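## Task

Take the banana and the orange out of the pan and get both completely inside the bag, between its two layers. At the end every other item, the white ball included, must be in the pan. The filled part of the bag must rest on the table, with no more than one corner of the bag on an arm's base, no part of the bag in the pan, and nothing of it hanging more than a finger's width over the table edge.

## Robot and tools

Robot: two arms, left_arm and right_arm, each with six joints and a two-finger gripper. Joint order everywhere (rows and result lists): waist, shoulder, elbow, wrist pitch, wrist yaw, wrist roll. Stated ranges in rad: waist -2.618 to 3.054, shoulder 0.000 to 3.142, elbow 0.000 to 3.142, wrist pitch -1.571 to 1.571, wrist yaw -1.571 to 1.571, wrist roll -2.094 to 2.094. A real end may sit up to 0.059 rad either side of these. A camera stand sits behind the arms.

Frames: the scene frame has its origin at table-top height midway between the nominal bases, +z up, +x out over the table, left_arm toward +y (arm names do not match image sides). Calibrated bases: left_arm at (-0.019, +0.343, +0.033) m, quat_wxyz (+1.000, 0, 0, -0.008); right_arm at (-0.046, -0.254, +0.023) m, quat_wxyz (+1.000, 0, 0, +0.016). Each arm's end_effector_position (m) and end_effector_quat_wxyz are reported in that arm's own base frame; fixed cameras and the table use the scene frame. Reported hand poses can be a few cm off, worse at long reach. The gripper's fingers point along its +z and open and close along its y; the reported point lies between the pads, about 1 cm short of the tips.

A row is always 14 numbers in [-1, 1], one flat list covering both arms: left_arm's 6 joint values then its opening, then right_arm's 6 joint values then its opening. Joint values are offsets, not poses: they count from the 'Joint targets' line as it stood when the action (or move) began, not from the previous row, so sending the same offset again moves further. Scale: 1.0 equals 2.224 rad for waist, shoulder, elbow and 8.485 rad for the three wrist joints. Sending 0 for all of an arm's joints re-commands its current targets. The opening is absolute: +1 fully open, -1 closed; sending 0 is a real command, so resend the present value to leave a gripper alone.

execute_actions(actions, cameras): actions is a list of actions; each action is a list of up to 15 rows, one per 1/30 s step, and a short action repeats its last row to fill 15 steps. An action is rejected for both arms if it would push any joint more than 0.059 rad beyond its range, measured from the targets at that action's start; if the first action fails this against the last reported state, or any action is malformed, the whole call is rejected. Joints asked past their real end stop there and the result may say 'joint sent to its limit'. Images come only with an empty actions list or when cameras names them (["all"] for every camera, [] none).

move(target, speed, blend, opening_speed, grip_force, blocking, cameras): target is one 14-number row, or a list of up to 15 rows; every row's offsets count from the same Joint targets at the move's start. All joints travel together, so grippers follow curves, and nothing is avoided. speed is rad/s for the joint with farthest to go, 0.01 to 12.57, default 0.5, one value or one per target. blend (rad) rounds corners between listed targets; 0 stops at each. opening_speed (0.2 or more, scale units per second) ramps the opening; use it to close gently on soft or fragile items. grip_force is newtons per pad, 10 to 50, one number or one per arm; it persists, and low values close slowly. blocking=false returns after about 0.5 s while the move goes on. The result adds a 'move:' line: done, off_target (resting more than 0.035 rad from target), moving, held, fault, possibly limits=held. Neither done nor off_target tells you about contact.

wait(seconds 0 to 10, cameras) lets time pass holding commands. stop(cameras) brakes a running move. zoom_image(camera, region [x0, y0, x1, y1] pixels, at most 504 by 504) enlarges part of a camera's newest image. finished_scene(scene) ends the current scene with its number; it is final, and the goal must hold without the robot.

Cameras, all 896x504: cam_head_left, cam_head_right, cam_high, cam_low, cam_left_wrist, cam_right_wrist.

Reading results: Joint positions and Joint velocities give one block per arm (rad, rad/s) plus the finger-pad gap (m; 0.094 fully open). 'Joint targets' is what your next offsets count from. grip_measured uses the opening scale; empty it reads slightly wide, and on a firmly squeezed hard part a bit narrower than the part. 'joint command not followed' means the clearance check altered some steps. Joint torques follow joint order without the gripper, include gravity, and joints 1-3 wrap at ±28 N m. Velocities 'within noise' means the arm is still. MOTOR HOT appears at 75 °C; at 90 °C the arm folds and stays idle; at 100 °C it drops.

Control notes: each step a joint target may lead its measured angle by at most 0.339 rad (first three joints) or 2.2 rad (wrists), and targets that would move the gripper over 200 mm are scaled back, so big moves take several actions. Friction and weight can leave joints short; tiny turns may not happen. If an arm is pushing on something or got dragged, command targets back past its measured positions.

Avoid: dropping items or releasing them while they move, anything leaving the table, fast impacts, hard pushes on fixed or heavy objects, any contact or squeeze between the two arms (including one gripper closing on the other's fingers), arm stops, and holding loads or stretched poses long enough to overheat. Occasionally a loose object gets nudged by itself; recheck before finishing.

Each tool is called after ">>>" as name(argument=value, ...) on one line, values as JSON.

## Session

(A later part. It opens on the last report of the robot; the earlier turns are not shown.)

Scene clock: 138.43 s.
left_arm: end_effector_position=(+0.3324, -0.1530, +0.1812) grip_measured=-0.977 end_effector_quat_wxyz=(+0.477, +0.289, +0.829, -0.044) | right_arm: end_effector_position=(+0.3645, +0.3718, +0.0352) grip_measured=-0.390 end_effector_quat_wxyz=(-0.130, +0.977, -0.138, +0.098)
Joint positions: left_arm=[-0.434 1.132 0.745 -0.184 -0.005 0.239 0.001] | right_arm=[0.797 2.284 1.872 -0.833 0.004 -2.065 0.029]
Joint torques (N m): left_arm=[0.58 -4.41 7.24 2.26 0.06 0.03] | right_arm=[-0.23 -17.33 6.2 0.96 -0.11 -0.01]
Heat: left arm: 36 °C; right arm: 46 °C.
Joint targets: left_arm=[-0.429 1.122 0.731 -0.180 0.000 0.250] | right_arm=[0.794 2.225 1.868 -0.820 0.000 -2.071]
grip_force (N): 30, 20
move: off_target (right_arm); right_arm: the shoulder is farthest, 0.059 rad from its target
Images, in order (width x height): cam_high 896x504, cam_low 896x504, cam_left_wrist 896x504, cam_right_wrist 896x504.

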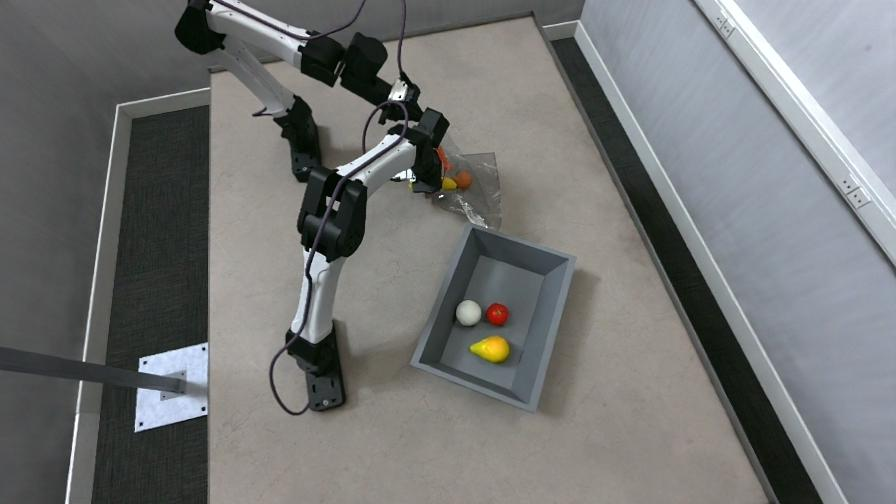

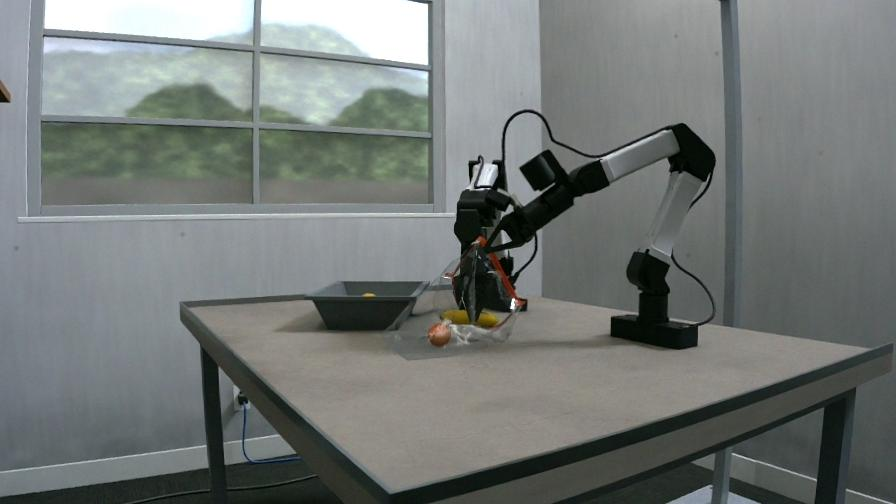

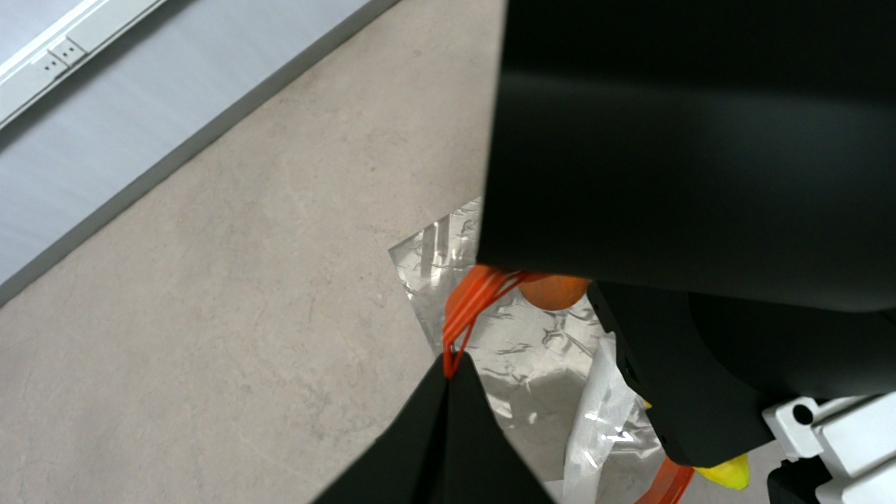

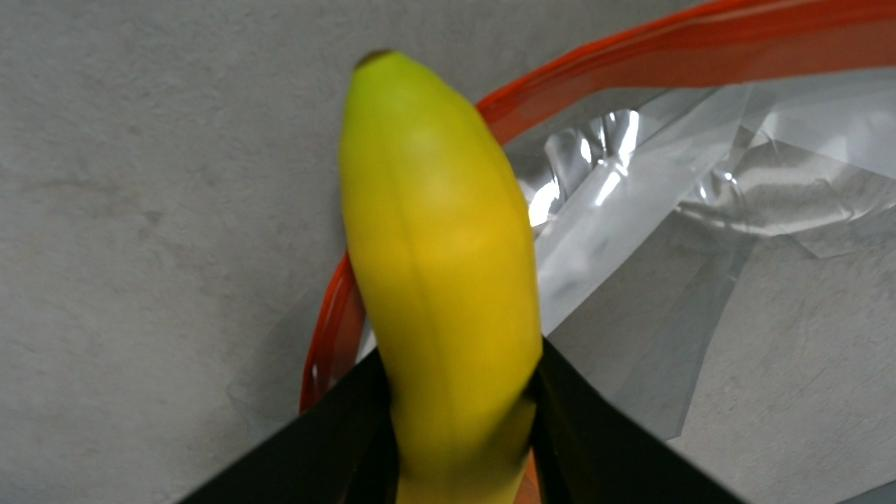

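>>> move(target=[0,0,0,0,0,0,-1,-0.0337,0.1097,0.1461,-0.0111,0,0,-0.5], speed=0.25, cameras=["cam_right_wrist","cam_high","cam_low","cam_left_wrist"])

>>> zoom_image(camera="cam_low", region=[400, 190, 560, 370])

>>> zoom_image(camera="cam_high", region=[350, 60, 550, 260])

Scene clock: 141.40 s.
left_arm: end_effector_position=(+0.3324, -0.1530, +0.1812) grip_measured=-0.977 end_effector_quat_wxyz=(+0.477, +0.289, +0.829, -0.044) | right_arm: end_effector_position=(+0.4238, +0.3756, +0.0389) grip_measured=-0.390 end_effector_quat_wxyz=(-0.145, +0.967, -0.171, +0.117)
Joint positions: left_arm=[-0.434 1.132 0.745 -0.184 -0.005 0.239 0.001] | right_arm=[0.726 2.452 2.166 -0.91 0.004 -2.065 0.029]
Joint torques (N m): left_arm=[0.57 -4.44 7.28 2.26 0.07 0.04] | right_arm=[-0.91 -11.9 9.28 0.87 -0.12 0.01]
Heat: left arm: 36 °C; right arm: 47 °C.
Joint targets: left_arm=[-0.429 1.122 0.731 -0.180 0.000 0.250] | right_arm=[0.719 2.469 2.193 -0.915 0.000 -2.072]
grip_force (N): 30, 20
move: done
Images, in order (width x height): cam_high 896x504, cam_low 896x504, cam_left_wrist 896x504, cam_right_wrist 896x504.

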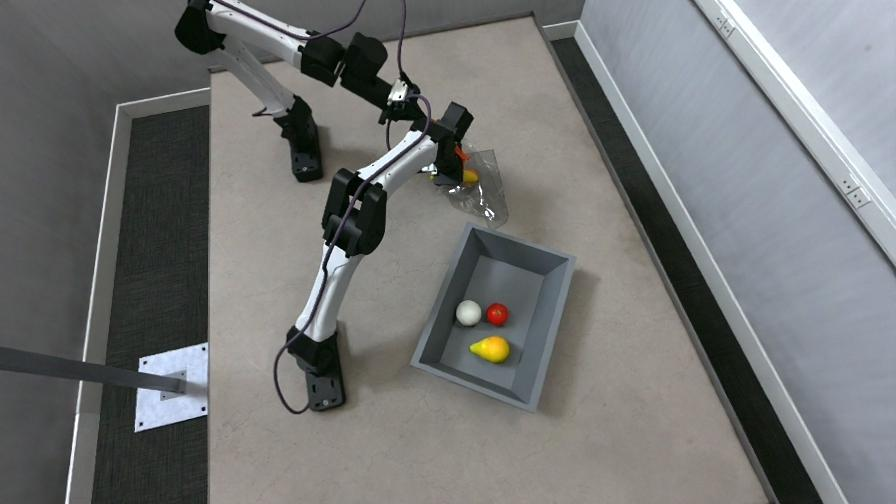

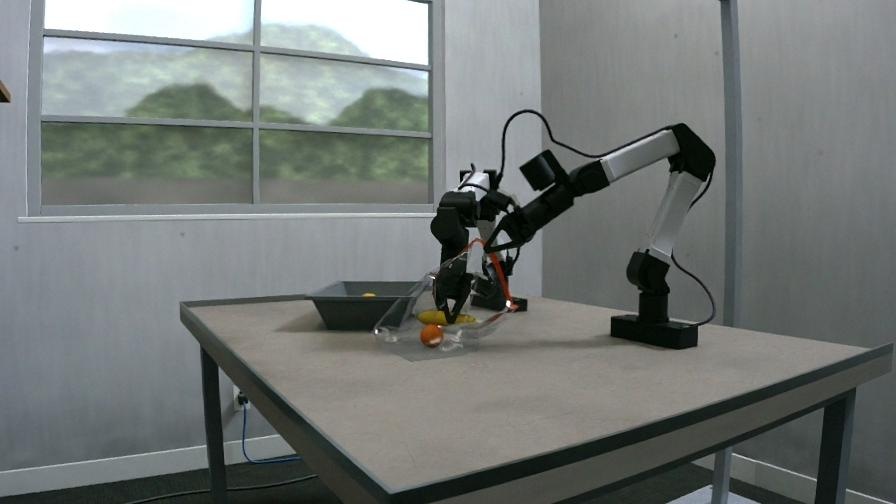

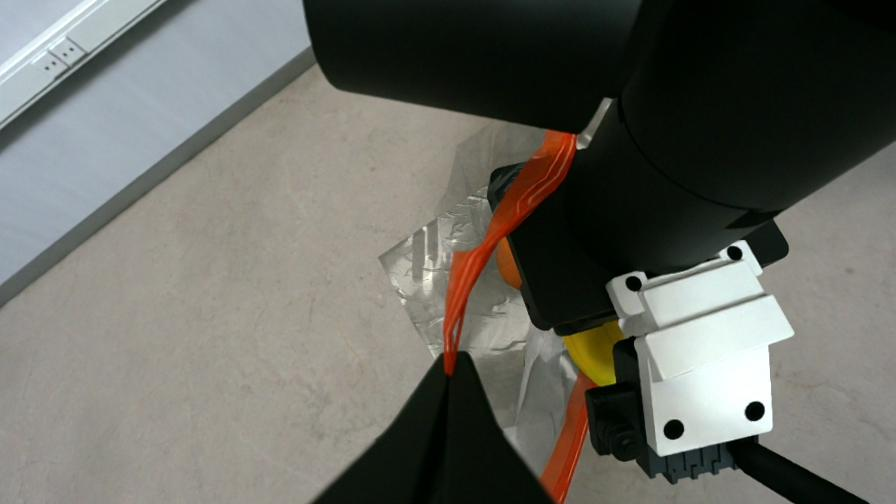

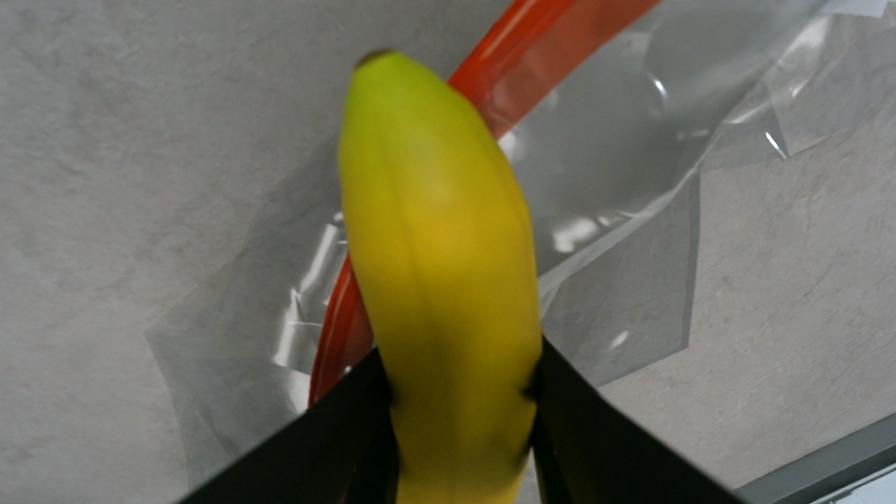

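Scaled by 2.800 from the camera's 896x504 image, which has a finer 1280x720 frame.

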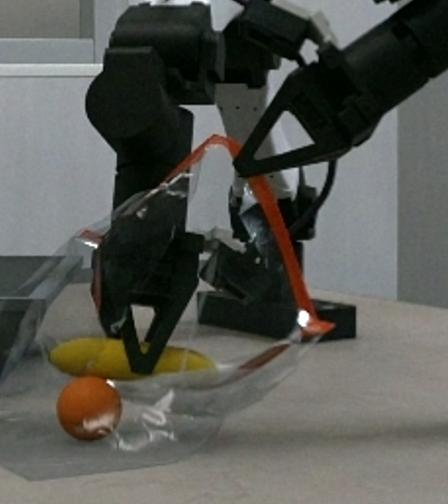

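Scaled by 2.520 from the camera's 896x504 image, which has a finer 1280x720 frame.

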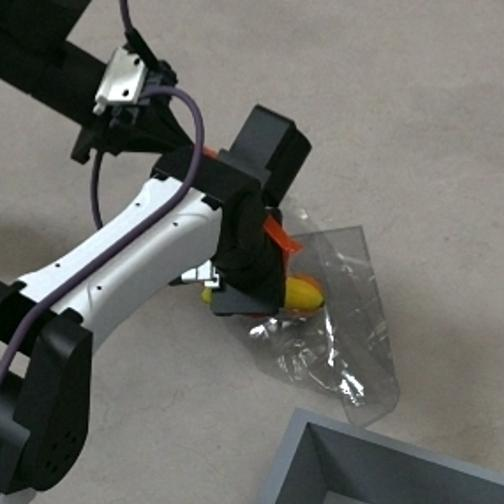

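>>> move(target=[[0,0,0,0,0,0,-1,0,0,-0.0481,0.011,0,0,-0.5],[0,0,0,0,0,0,-1,0,0,-0.0481,0.011,0,0,0.15]], speed=0.2, opening_speed=0.8, cameras=["cam_right_wrist","cam_low"])

>>> zoom_image(camera="cam_low", region=[400, 190, 560, 370])

Scene clock: 145.07 s.
left_arm: end_effector_position=(+0.3324, -0.1530, +0.1812) grip_measured=-0.977 end_effector_quat_wxyz=(+0.477, +0.289, +0.829, -0.044) | right_arm: end_effector_position=(+0.4229, +0.3748, +0.0199) grip_measured=+0.149 end_effector_quat_wxyz=(-0.145, +0.967, -0.171, +0.117)
Joint positions: left_arm=[-0.434 1.132 0.745 -0.184 -0.005 0.239 0.001] | right_arm=[0.726 2.452 2.09 -0.833 0.004 -2.065 0.054]
Joint torques (N m): left_arm=[0.55 -4.44 7.27 2.27 0.07 0.03] | right_arm=[-0.69 -11.89 6.3 1.01 -0.12 0.01]
Heat: left arm: 36 °C; right arm: 47 °C.
Joint targets: left_arm=[-0.429 1.122 0.731 -0.180 0.000 0.250] | right_arm=[0.719 2.469 2.086 -0.821 0.000 -2.071]
grip_force (N): 30, 20
move: done
Images, in order (width x height): cam_low 896x504, cam_right_wrist 896x504.

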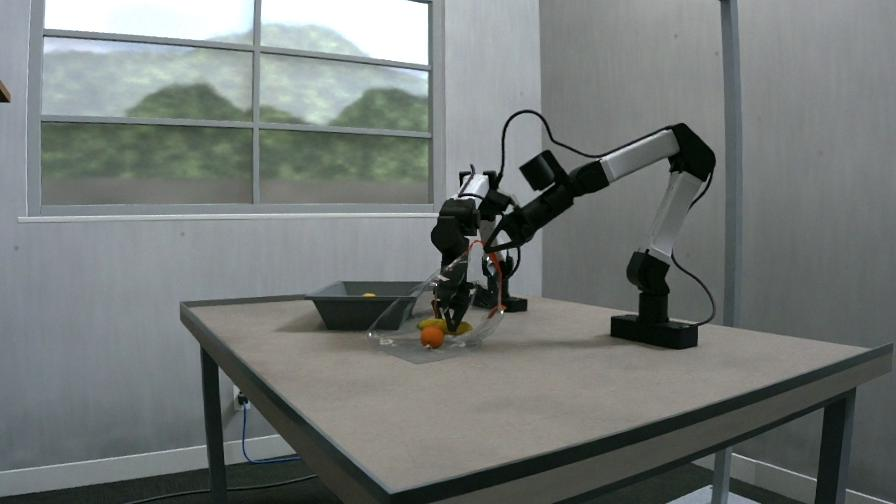

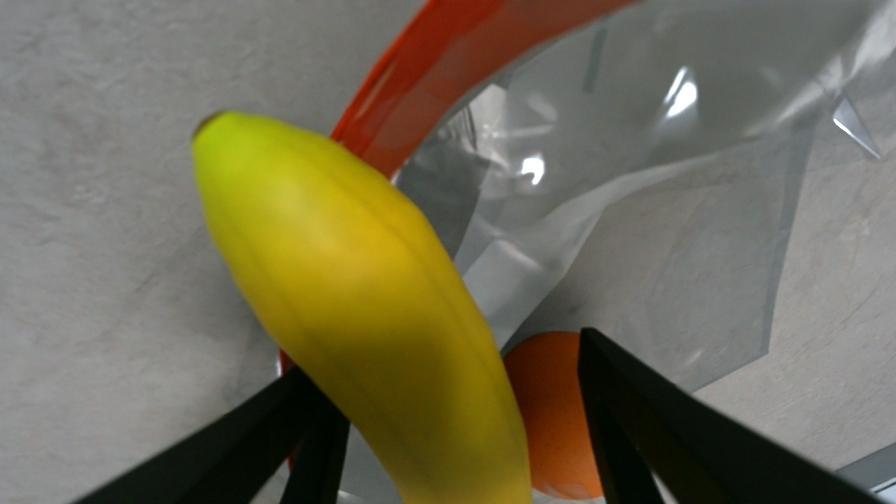

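Scaled by 2.800 from the camera's 896x504 image, which has a finer 1280x720 frame.

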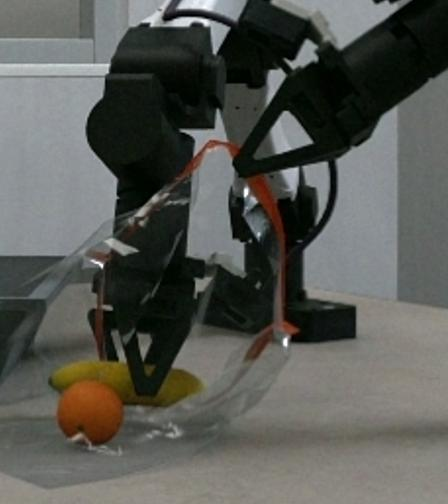

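>>> move(target=[[0,0,0,0,0,0,-1,0,-0.001,0.0845,-0.0781,0,0,0.15],[0,0,0,0,0,0,-1,0.0351,-0.0827,0.0036,-0.0270,0,0,0.15],[0,0,0,0,0,0,-1,0.0351,-0.0715,0.1120,-0.0508,0,0,0.15]], speed=[0.3,0.4,0.4], blend=0.03, cameras=["cam_right_wrist","cam_low","cam_left_wrist","cam_high","cam_head_left"])

>>> zoom_image(camera="cam_low", region=[400, 190, 560, 370])

>>> zoom_image(camera="cam_high", region=[350, 60, 550, 260])

Scene clock: 150.77 s.
left_arm: end_effector_position=(+0.3325, -0.1530, +0.1814) grip_measured=-0.977 end_effector_quat_wxyz=(+0.477, +0.289, +0.829, -0.044) | right_arm: end_effector_position=(+0.3670, +0.3707, +0.1152) grip_measured=+0.149 end_effector_quat_wxyz=(-0.113, +0.980, -0.141, +0.086)
Joint positions: left_arm=[-0.434 1.132 0.745 -0.184 -0.005 0.239 0.001] | right_arm=[0.792 2.347 2.311 -1.25 0.004 -2.065 0.054]
Joint torques (N m): left_arm=[0.59 -4.42 7.31 2.25 0.06 0.04] | right_arm=[0.57 -15.69 8.76 0.76 -0.12 0]
Heat: left arm: 36 °C; right arm: 48 °C.
Joint targets: left_arm=[-0.429 1.122 0.731 -0.181 0.000 0.250] | right_arm=[0.797 2.310 2.336 -1.252 0.000 -2.071]
grip_force (N): 30, 20
move: off_target (right_arm); right_arm: the shoulder is farthest, 0.037 rad from its target
Images, in order (width x height): cam_head_left 896x504, cam_high 896x504, cam_low 896x504, cam_left_wrist 896x504, cam_right_wrist 896x504.

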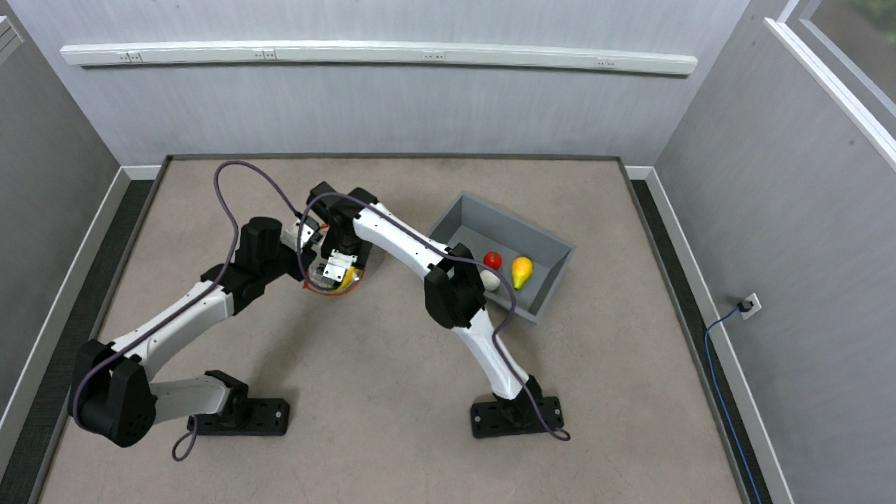

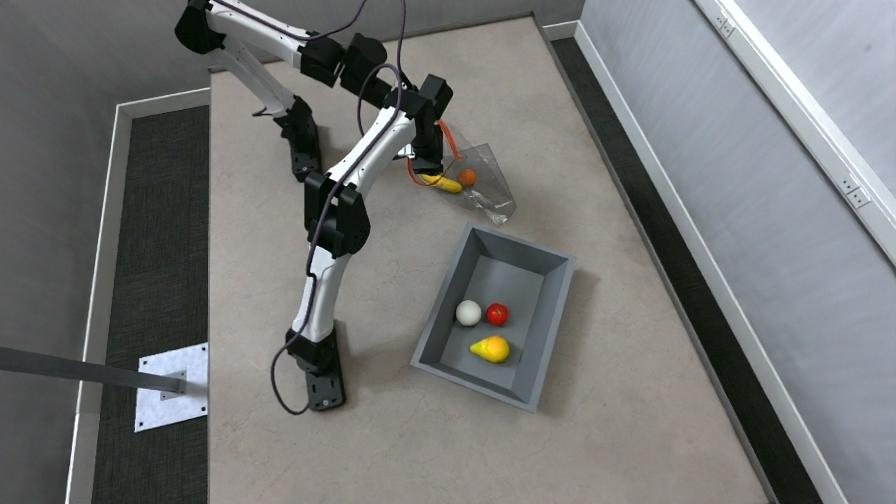

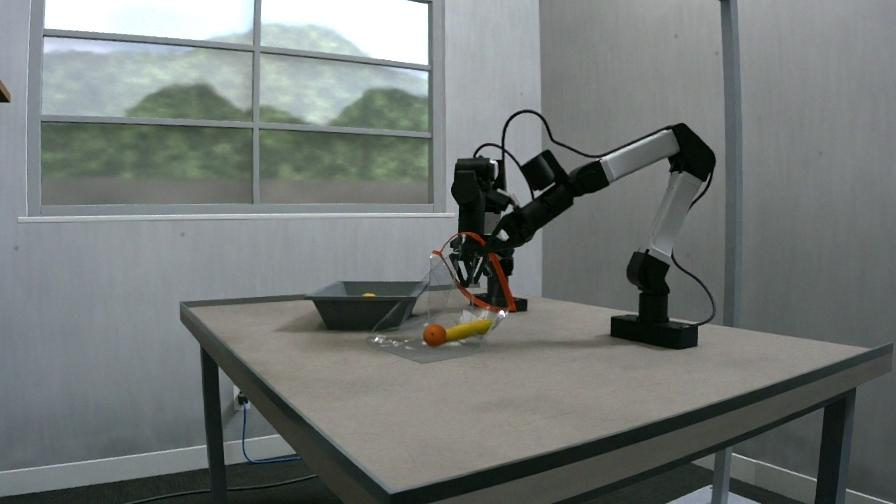

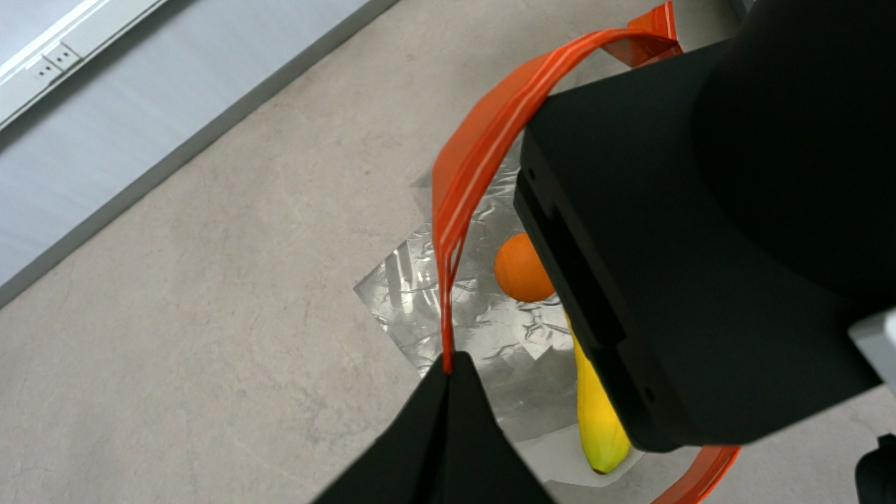

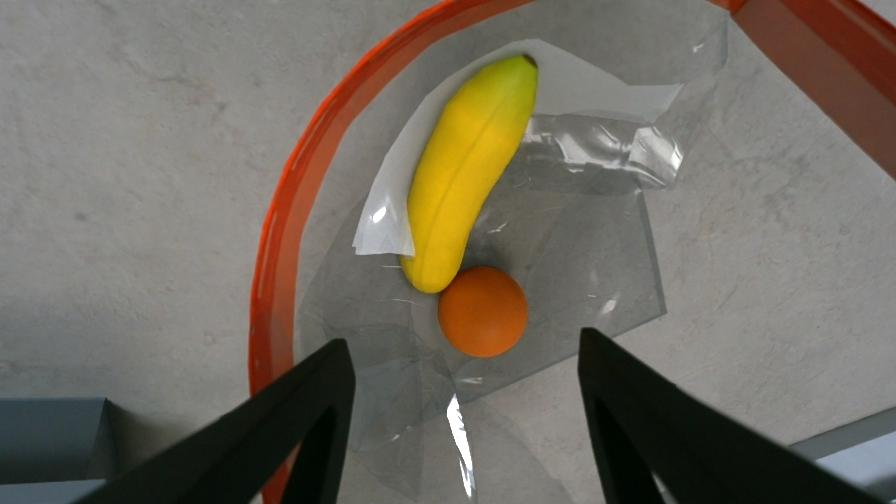

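Scaled by 2.800 from the camera's 896x504 image, which has a finer 1280x720 frame.

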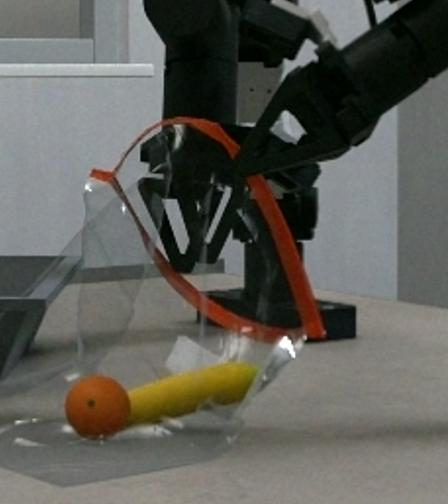

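Scaled by 2.520 from the camera's 896x504 image, which has a finer 1280x720 frame.

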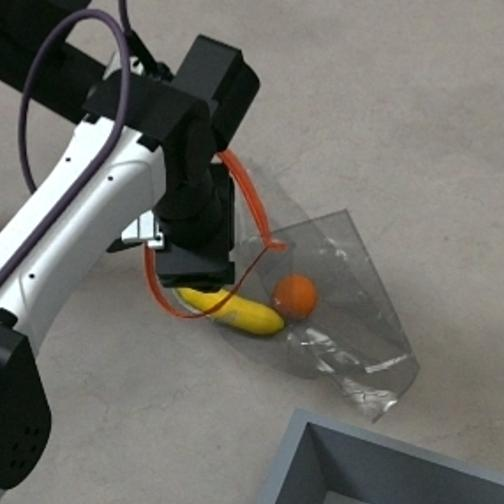

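>>> move(target=[[0,0,0,0,0,0,-1,0.0270,-0.0674,-0.0778,0.0024,0,0,0.15],[0,0,0,0,0,0,-1,0.0472,-0.1326,-0.1511,0.0052,0,0,0.15],[0,0,0,0,0,0,-1,0.0198,-0.4879,-0.5234,0.0774,0,0,0.15],[0,0,0,0,0,0,-1,-0.2684,-0.4879,-0.5234,0.0774,0,0.2441,0.15]], speed=[0.4,0.4,0.8,1.2], blend=[0.03,0.03,0.15,0], cameras=["cam_low","cam_left_wrist","cam_high","cam_head_left"])

>>> zoom_image(camera="cam_head_left", region=[230, 170, 470, 330])

>>> zoom_image(camera="cam_high", region=[350, 60, 550, 260])

>>> zoom_image(camera="cam_low", region=[360, 190, 560, 370])

Scene clock: 152.10 s.
left_arm: end_effector_position=(+0.3325, -0.1530, +0.1814) grip_measured=-0.977 end_effector_quat_wxyz=(+0.477, +0.289, +0.829, -0.044) | right_arm: end_effector_position=(+0.3601, +0.3703, +0.1138) grip_measured=+0.149 end_effector_quat_wxyz=(-0.108, +0.981, -0.136, +0.081)
Joint positions: left_arm=[-0.434 1.132 0.745 -0.184 -0.005 0.239 0.001] | right_arm=[0.801 2.335 2.289 -1.254 0.004 -2.065 0.054]
Joint torques (N m): left_arm=[0.59 -4.41 7.24 2.26 0.07 0.03] | right_arm=[-0.25 -12.38 6.72 0.79 -0.08 0.06]
Heat: left arm: 36 °C; right arm: 48 °C.
Joint targets: left_arm=[-0.429 1.122 0.731 -0.181 0.000 0.250] | right_arm=[0.799 2.336 2.293 -1.249 0.004 -2.065]
grip_force (N): 30, 20
move: held (right_arm; a check stopped the path); path passed 0 of 4 targets; limits=held; right_arm: the wrist roll is farthest, 2.065 rad from its target
joint command not followed: on one or more control steps a check withheld the commanded joint targets of the right arm, and it was not sent them on those steps.
cause: the commanded joint targets, or the way to them, would bring a part of the robot too close to another arm (this arm's wrist (the part past the wrist pitch) and the left arm's wrist camera, 6 mm apart when this arm was first held).
Images, in order (width x height): cam_head_left 896x504, cam_high 896x504, cam_low 896x504, cam_left_wrist 896x504.

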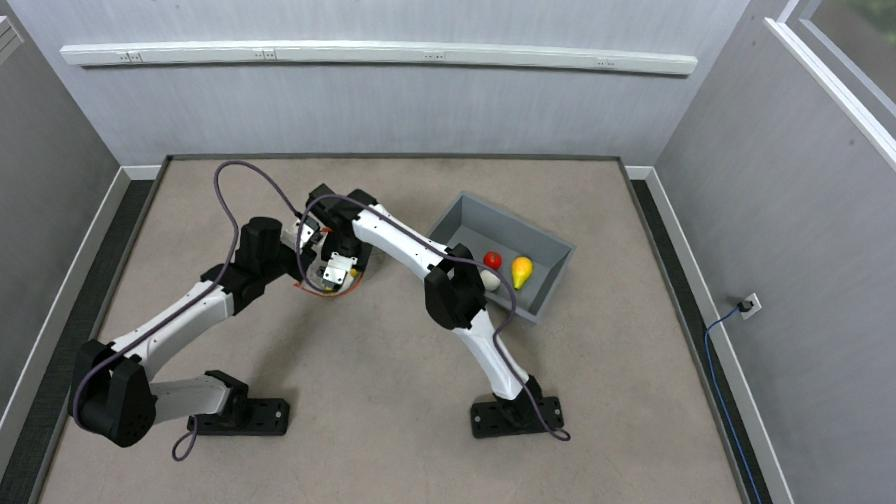

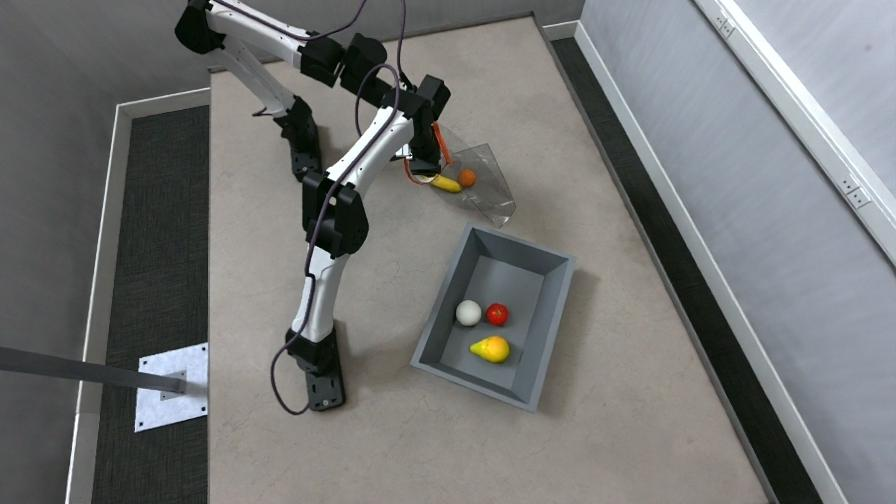

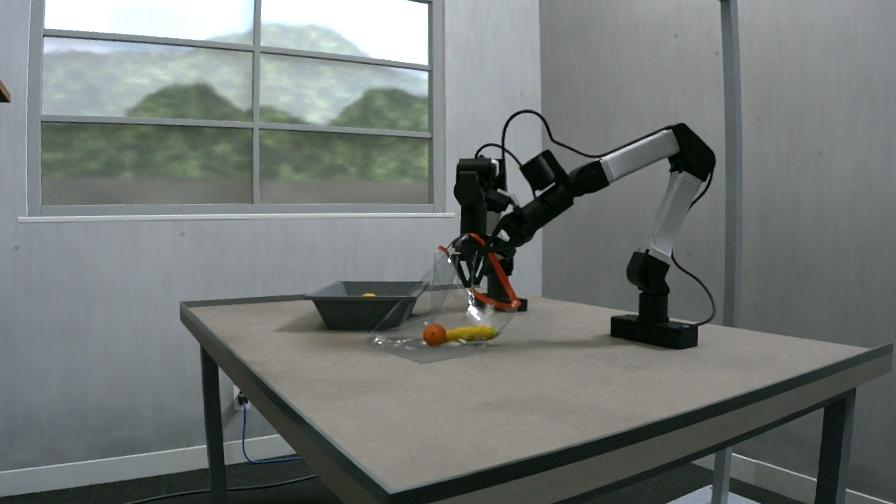

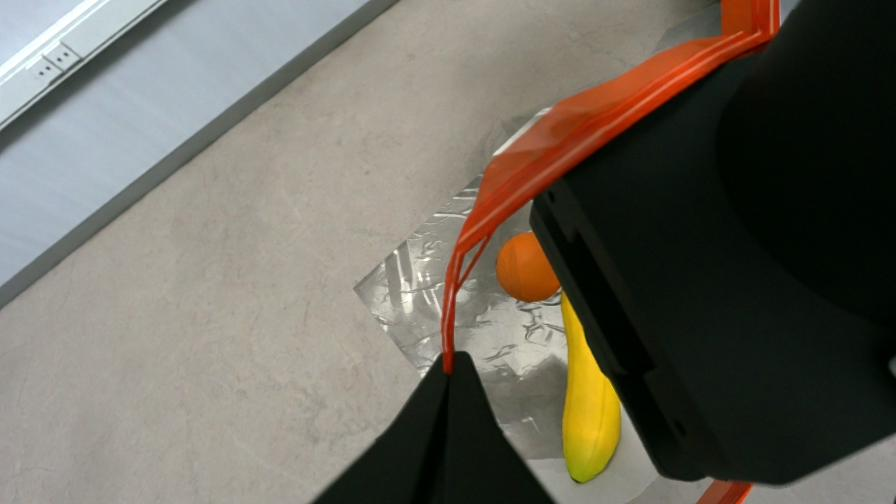

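Scaled by 2.100 from the camera's 896x504 image, which has a finer 1280x720 frame.

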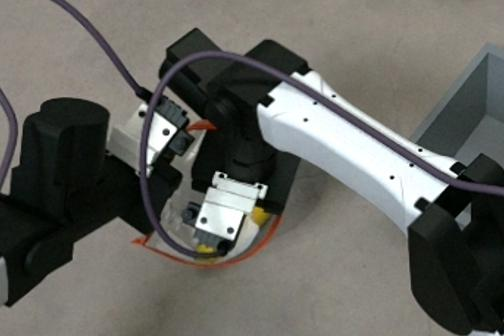

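Scaled by 2.520 from the camera's 896x504 image, which has a finer 1280x720 frame.

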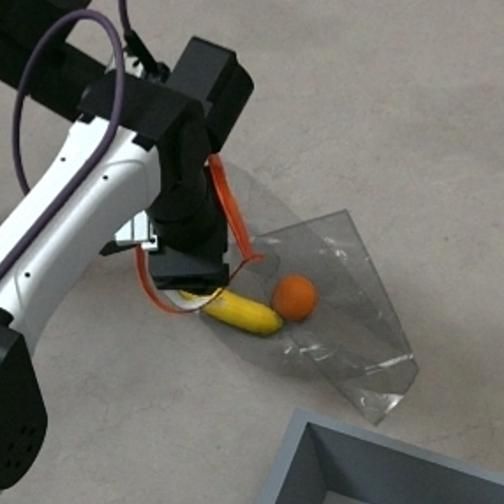

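Scaled by 2.520 from the camera's 896x504 image, which has a finer 1280x720 frame.

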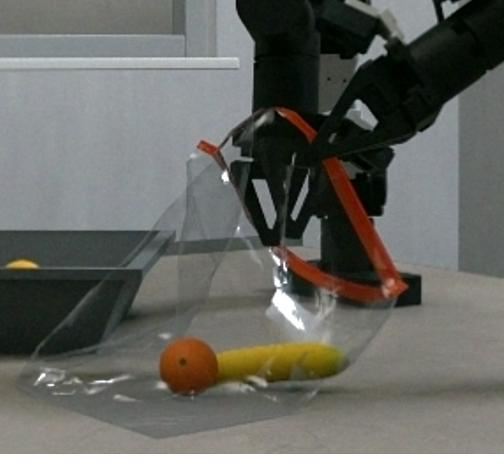

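>>> move(target=[0,0,0,0,0,0,-1,-0.0175,-0.1704,-0.2271,0.0296,0,0,0.15], speed=0.35, cameras=["cam_low","cam_left_wrist","cam_high","cam_right_wrist"])

>>> zoom_image(camera="cam_high", region=[350, 60, 550, 260])

>>> zoom_image(camera="cam_low", region=[360, 190, 560, 370])

Scene clock: 155.13 s.
left_arm: end_effector_position=(+0.3325, -0.1530, +0.1814) grip_measured=-0.977 end_effector_quat_wxyz=(+0.477, +0.289, +0.829, -0.044) | right_arm: end_effector_position=(+0.3369, +0.3236, +0.1271) grip_measured=+0.149 end_effector_quat_wxyz=(-0.136, +0.973, -0.152, +0.106)
Joint positions: left_arm=[-0.434 1.132 0.745 -0.184 -0.005 0.239 0.001] | right_arm=[0.767 2.003 1.791 -1.012 0.004 -2.065 0.054]
Joint torques (N m): left_arm=[0.59 -4.45 7.23 2.26 0.05 0.04] | right_arm=[-0.62 -14.3 6.26 0.97 -0.08 0.08]
Heat: left arm: 37 °C; right arm: 49 °C.
Joint targets: left_arm=[-0.429 1.122 0.731 -0.181 0.000 0.250] | right_arm=[0.760 1.957 1.787 -0.998 0.004 -2.065]
grip_force (N): 30, 20
move: off_target (right_arm); right_arm: the shoulder is farthest, 0.046 rad from its target
Images, in order (width x height): cam_high 896x504, cam_low 896x504, cam_left_wrist 896x504, cam_right_wrist 896x504.

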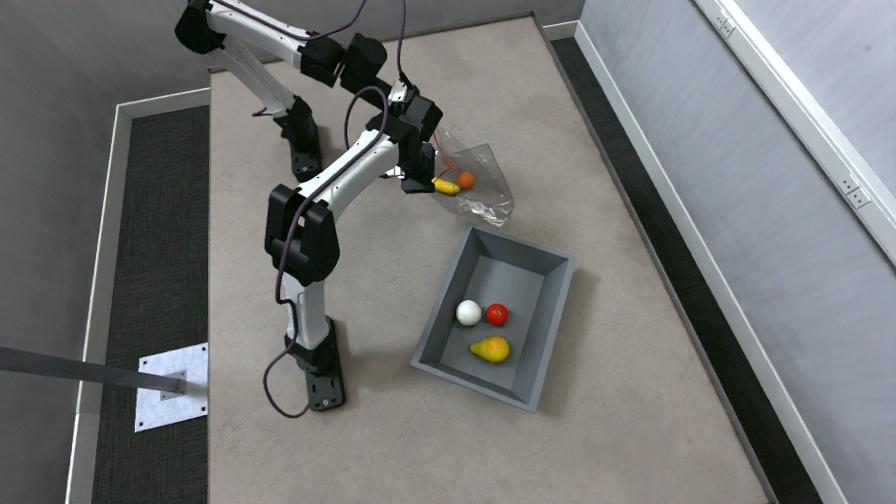

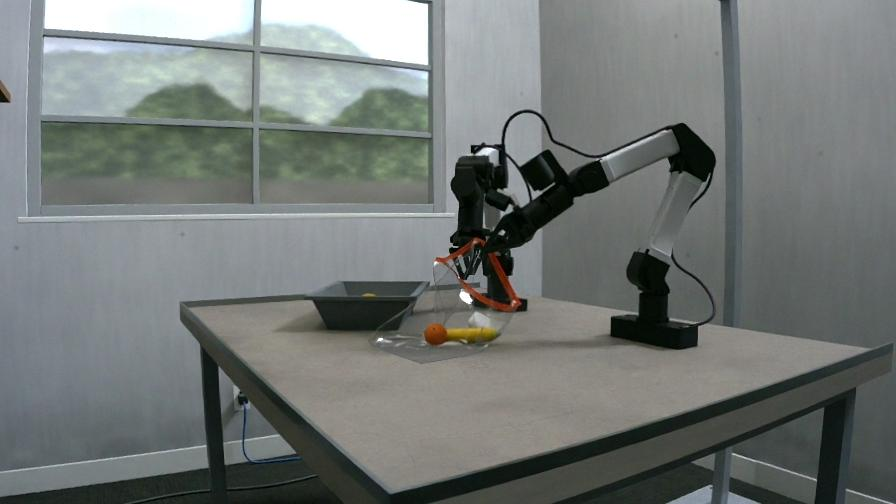

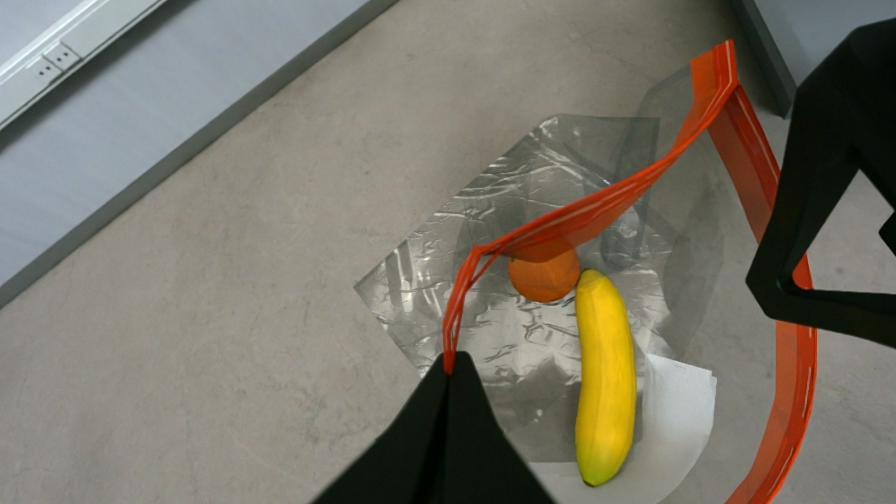

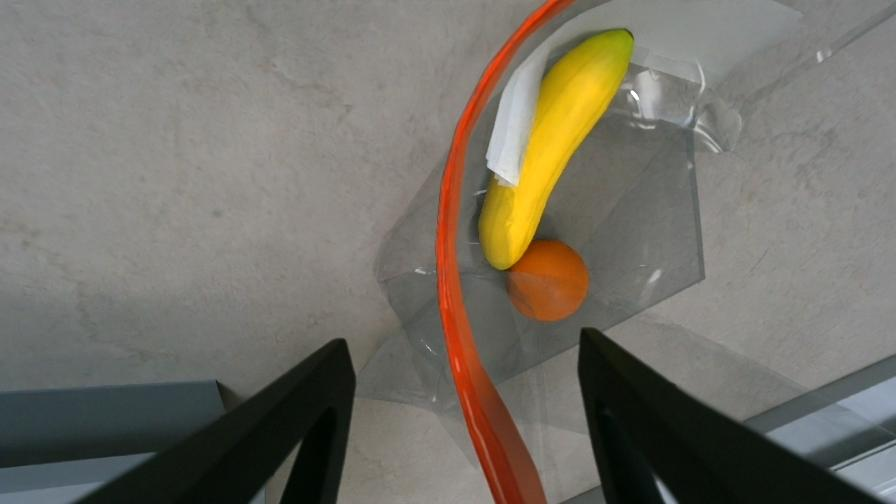

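Scaled by 2.520 from the camera's 896x504 image, which has a finer 1280x720 frame.

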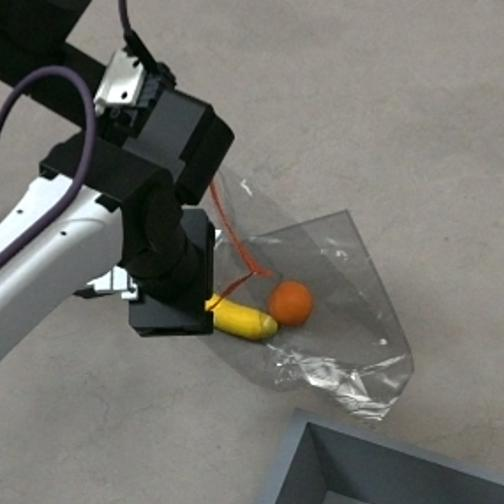

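Scaled by 2.520 from the camera's 896x504 image, which has a finer 1280x720 frame.

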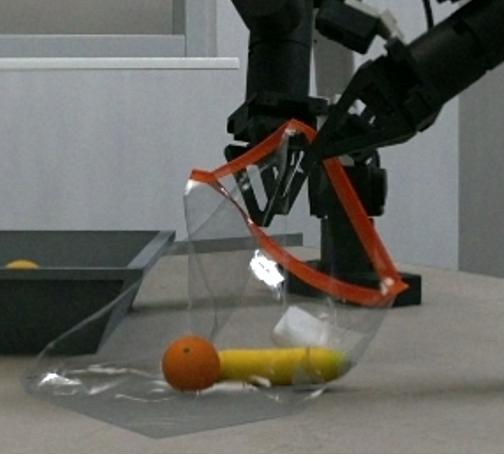

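>>> move(target=[[0,0,0,0,0,0,-1,0,-0.0076,0.1272,-0.0273,0,0,0.15],[0,0,0,0,0,0,-1,0,-0.1201,0.0441,-0.0291,0,0,0.15],[0,0,0,0,0,0,-1,-0.2518,-0.3224,-0.2765,0.0469,0,0.2434,0.15]], speed=[0.4,0.6,1.2], blend=[0.03,0.1,0], cameras=["cam_low","cam_left_wrist","cam_high","cam_head_left"])

>>> zoom_image(camera="cam_head_left", region=[230, 170, 470, 330])

>>> zoom_image(camera="cam_high", region=[350, 60, 550, 260])

>>> zoom_image(camera="cam_low", region=[360, 190, 560, 370])

Scene clock: 159.63 s.
left_arm: end_effector_position=(+0.3325, -0.1530, +0.1814) grip_measured=-0.977 end_effector_quat_wxyz=(+0.477, +0.289, +0.829, -0.044) | right_arm: end_effector_position=(+0.3702, +0.0770, +0.2418) grip_measured=+0.149 end_effector_quat_wxyz=(+0.416, -0.097, +0.903, +0.040)
Joint positions: left_arm=[-0.434 1.132 0.745 -0.184 -0.005 0.239 0.001] | right_arm=[0.207 1.265 1.176 -0.62 0.004 -0.008 0.054]
Joint torques (N m): left_arm=[0.58 -4.42 7.3 2.26 0.08 0.05] | right_arm=[-0.61 -6.72 6.99 1.88 -0.02 0.11]
Heat: left arm: 37 °C; right arm: 49 °C.
Joint targets: left_arm=[-0.429 1.122 0.731 -0.181 0.000 0.250] | right_arm=[0.200 1.240 1.173 -0.600 0.004 0.000]
grip_force (N): 30, 20
move: done
Images, in order (width x height): cam_head_left 896x504, cam_high 896x504, cam_low 896x504, cam_left_wrist 896x504.

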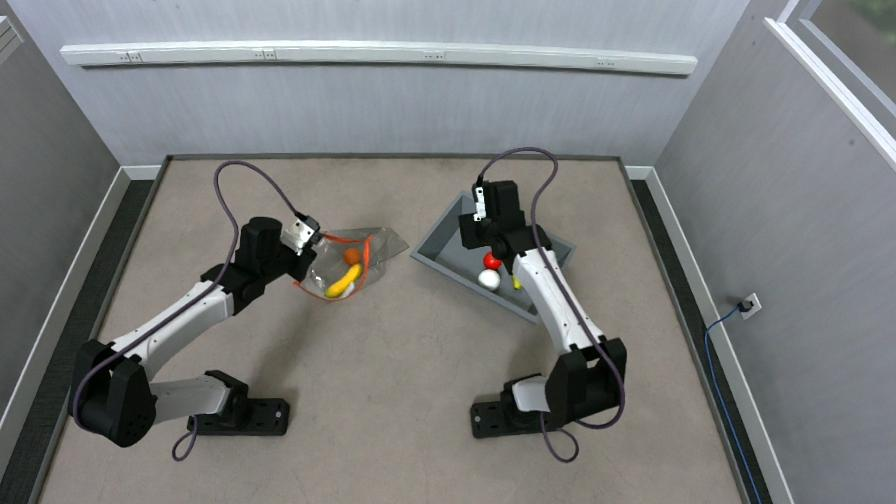

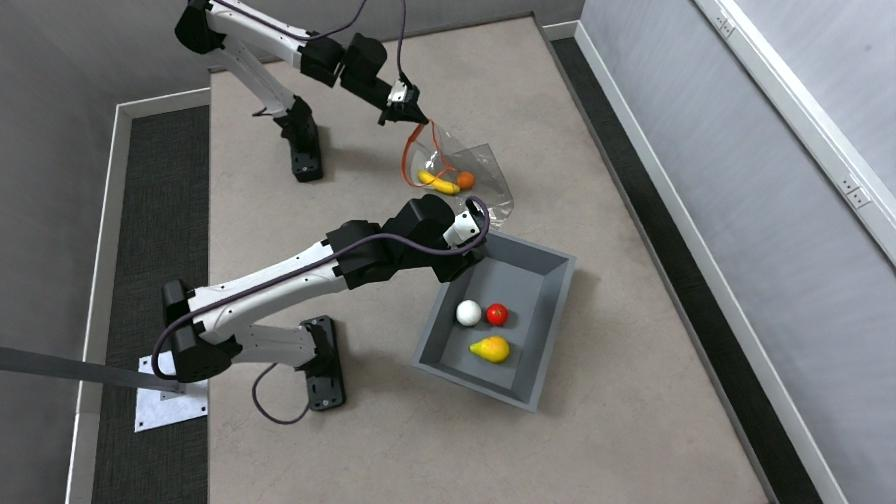

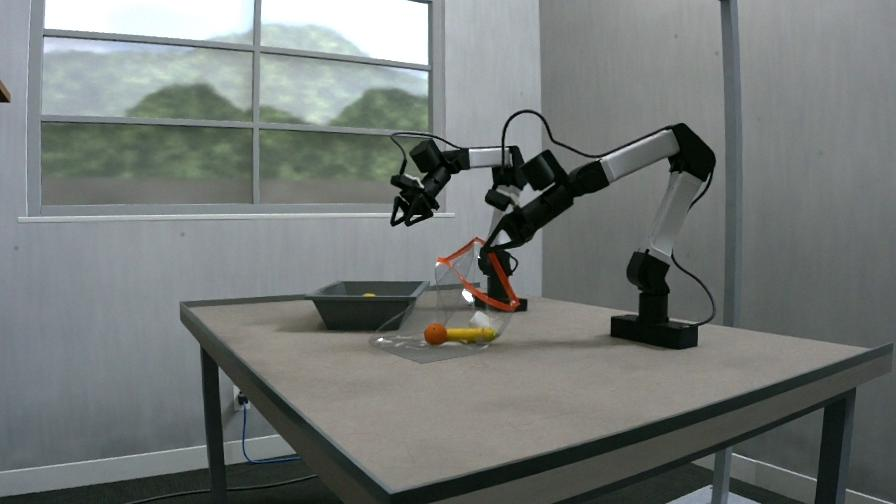

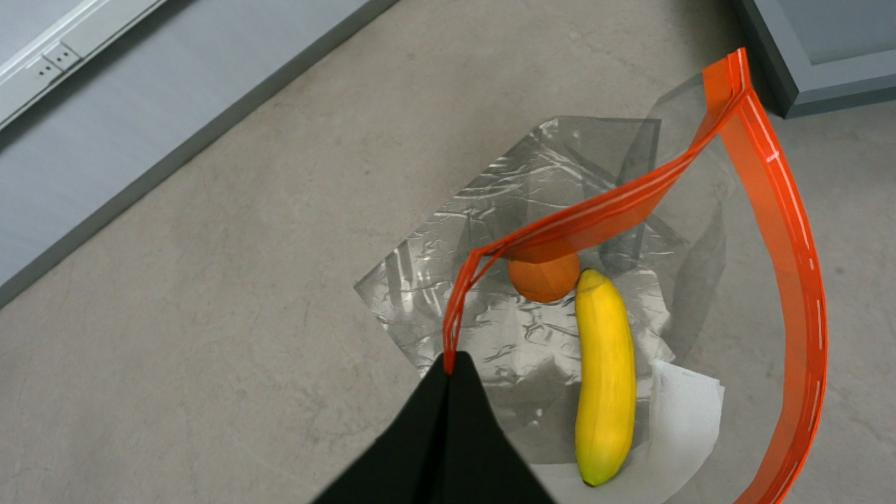

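Scaled by 2.100 from the camera's 896x504 image, which has a finer 1280x720 frame.

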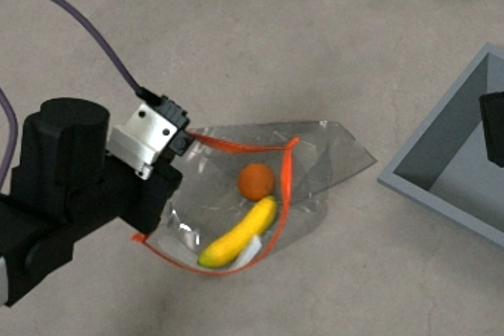

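Scaled by 2.520 from the camera's 896x504 image, which has a finer 1280x720 frame.

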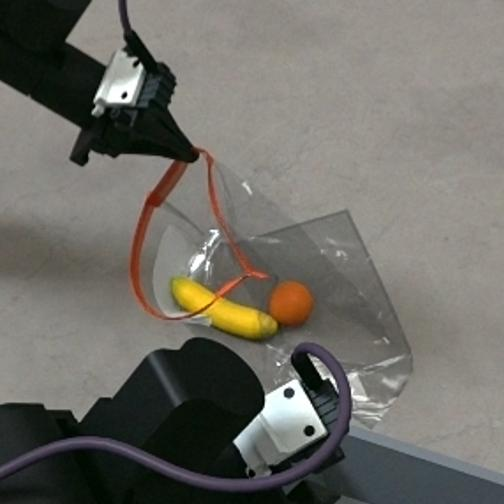

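Scaled by 2.520 from the camera's 896x504 image, which has a finer 1280x720 frame.

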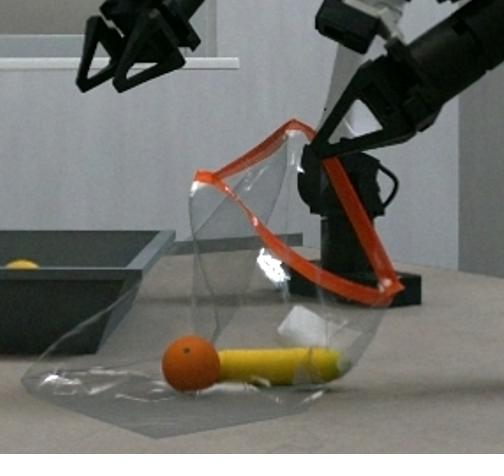

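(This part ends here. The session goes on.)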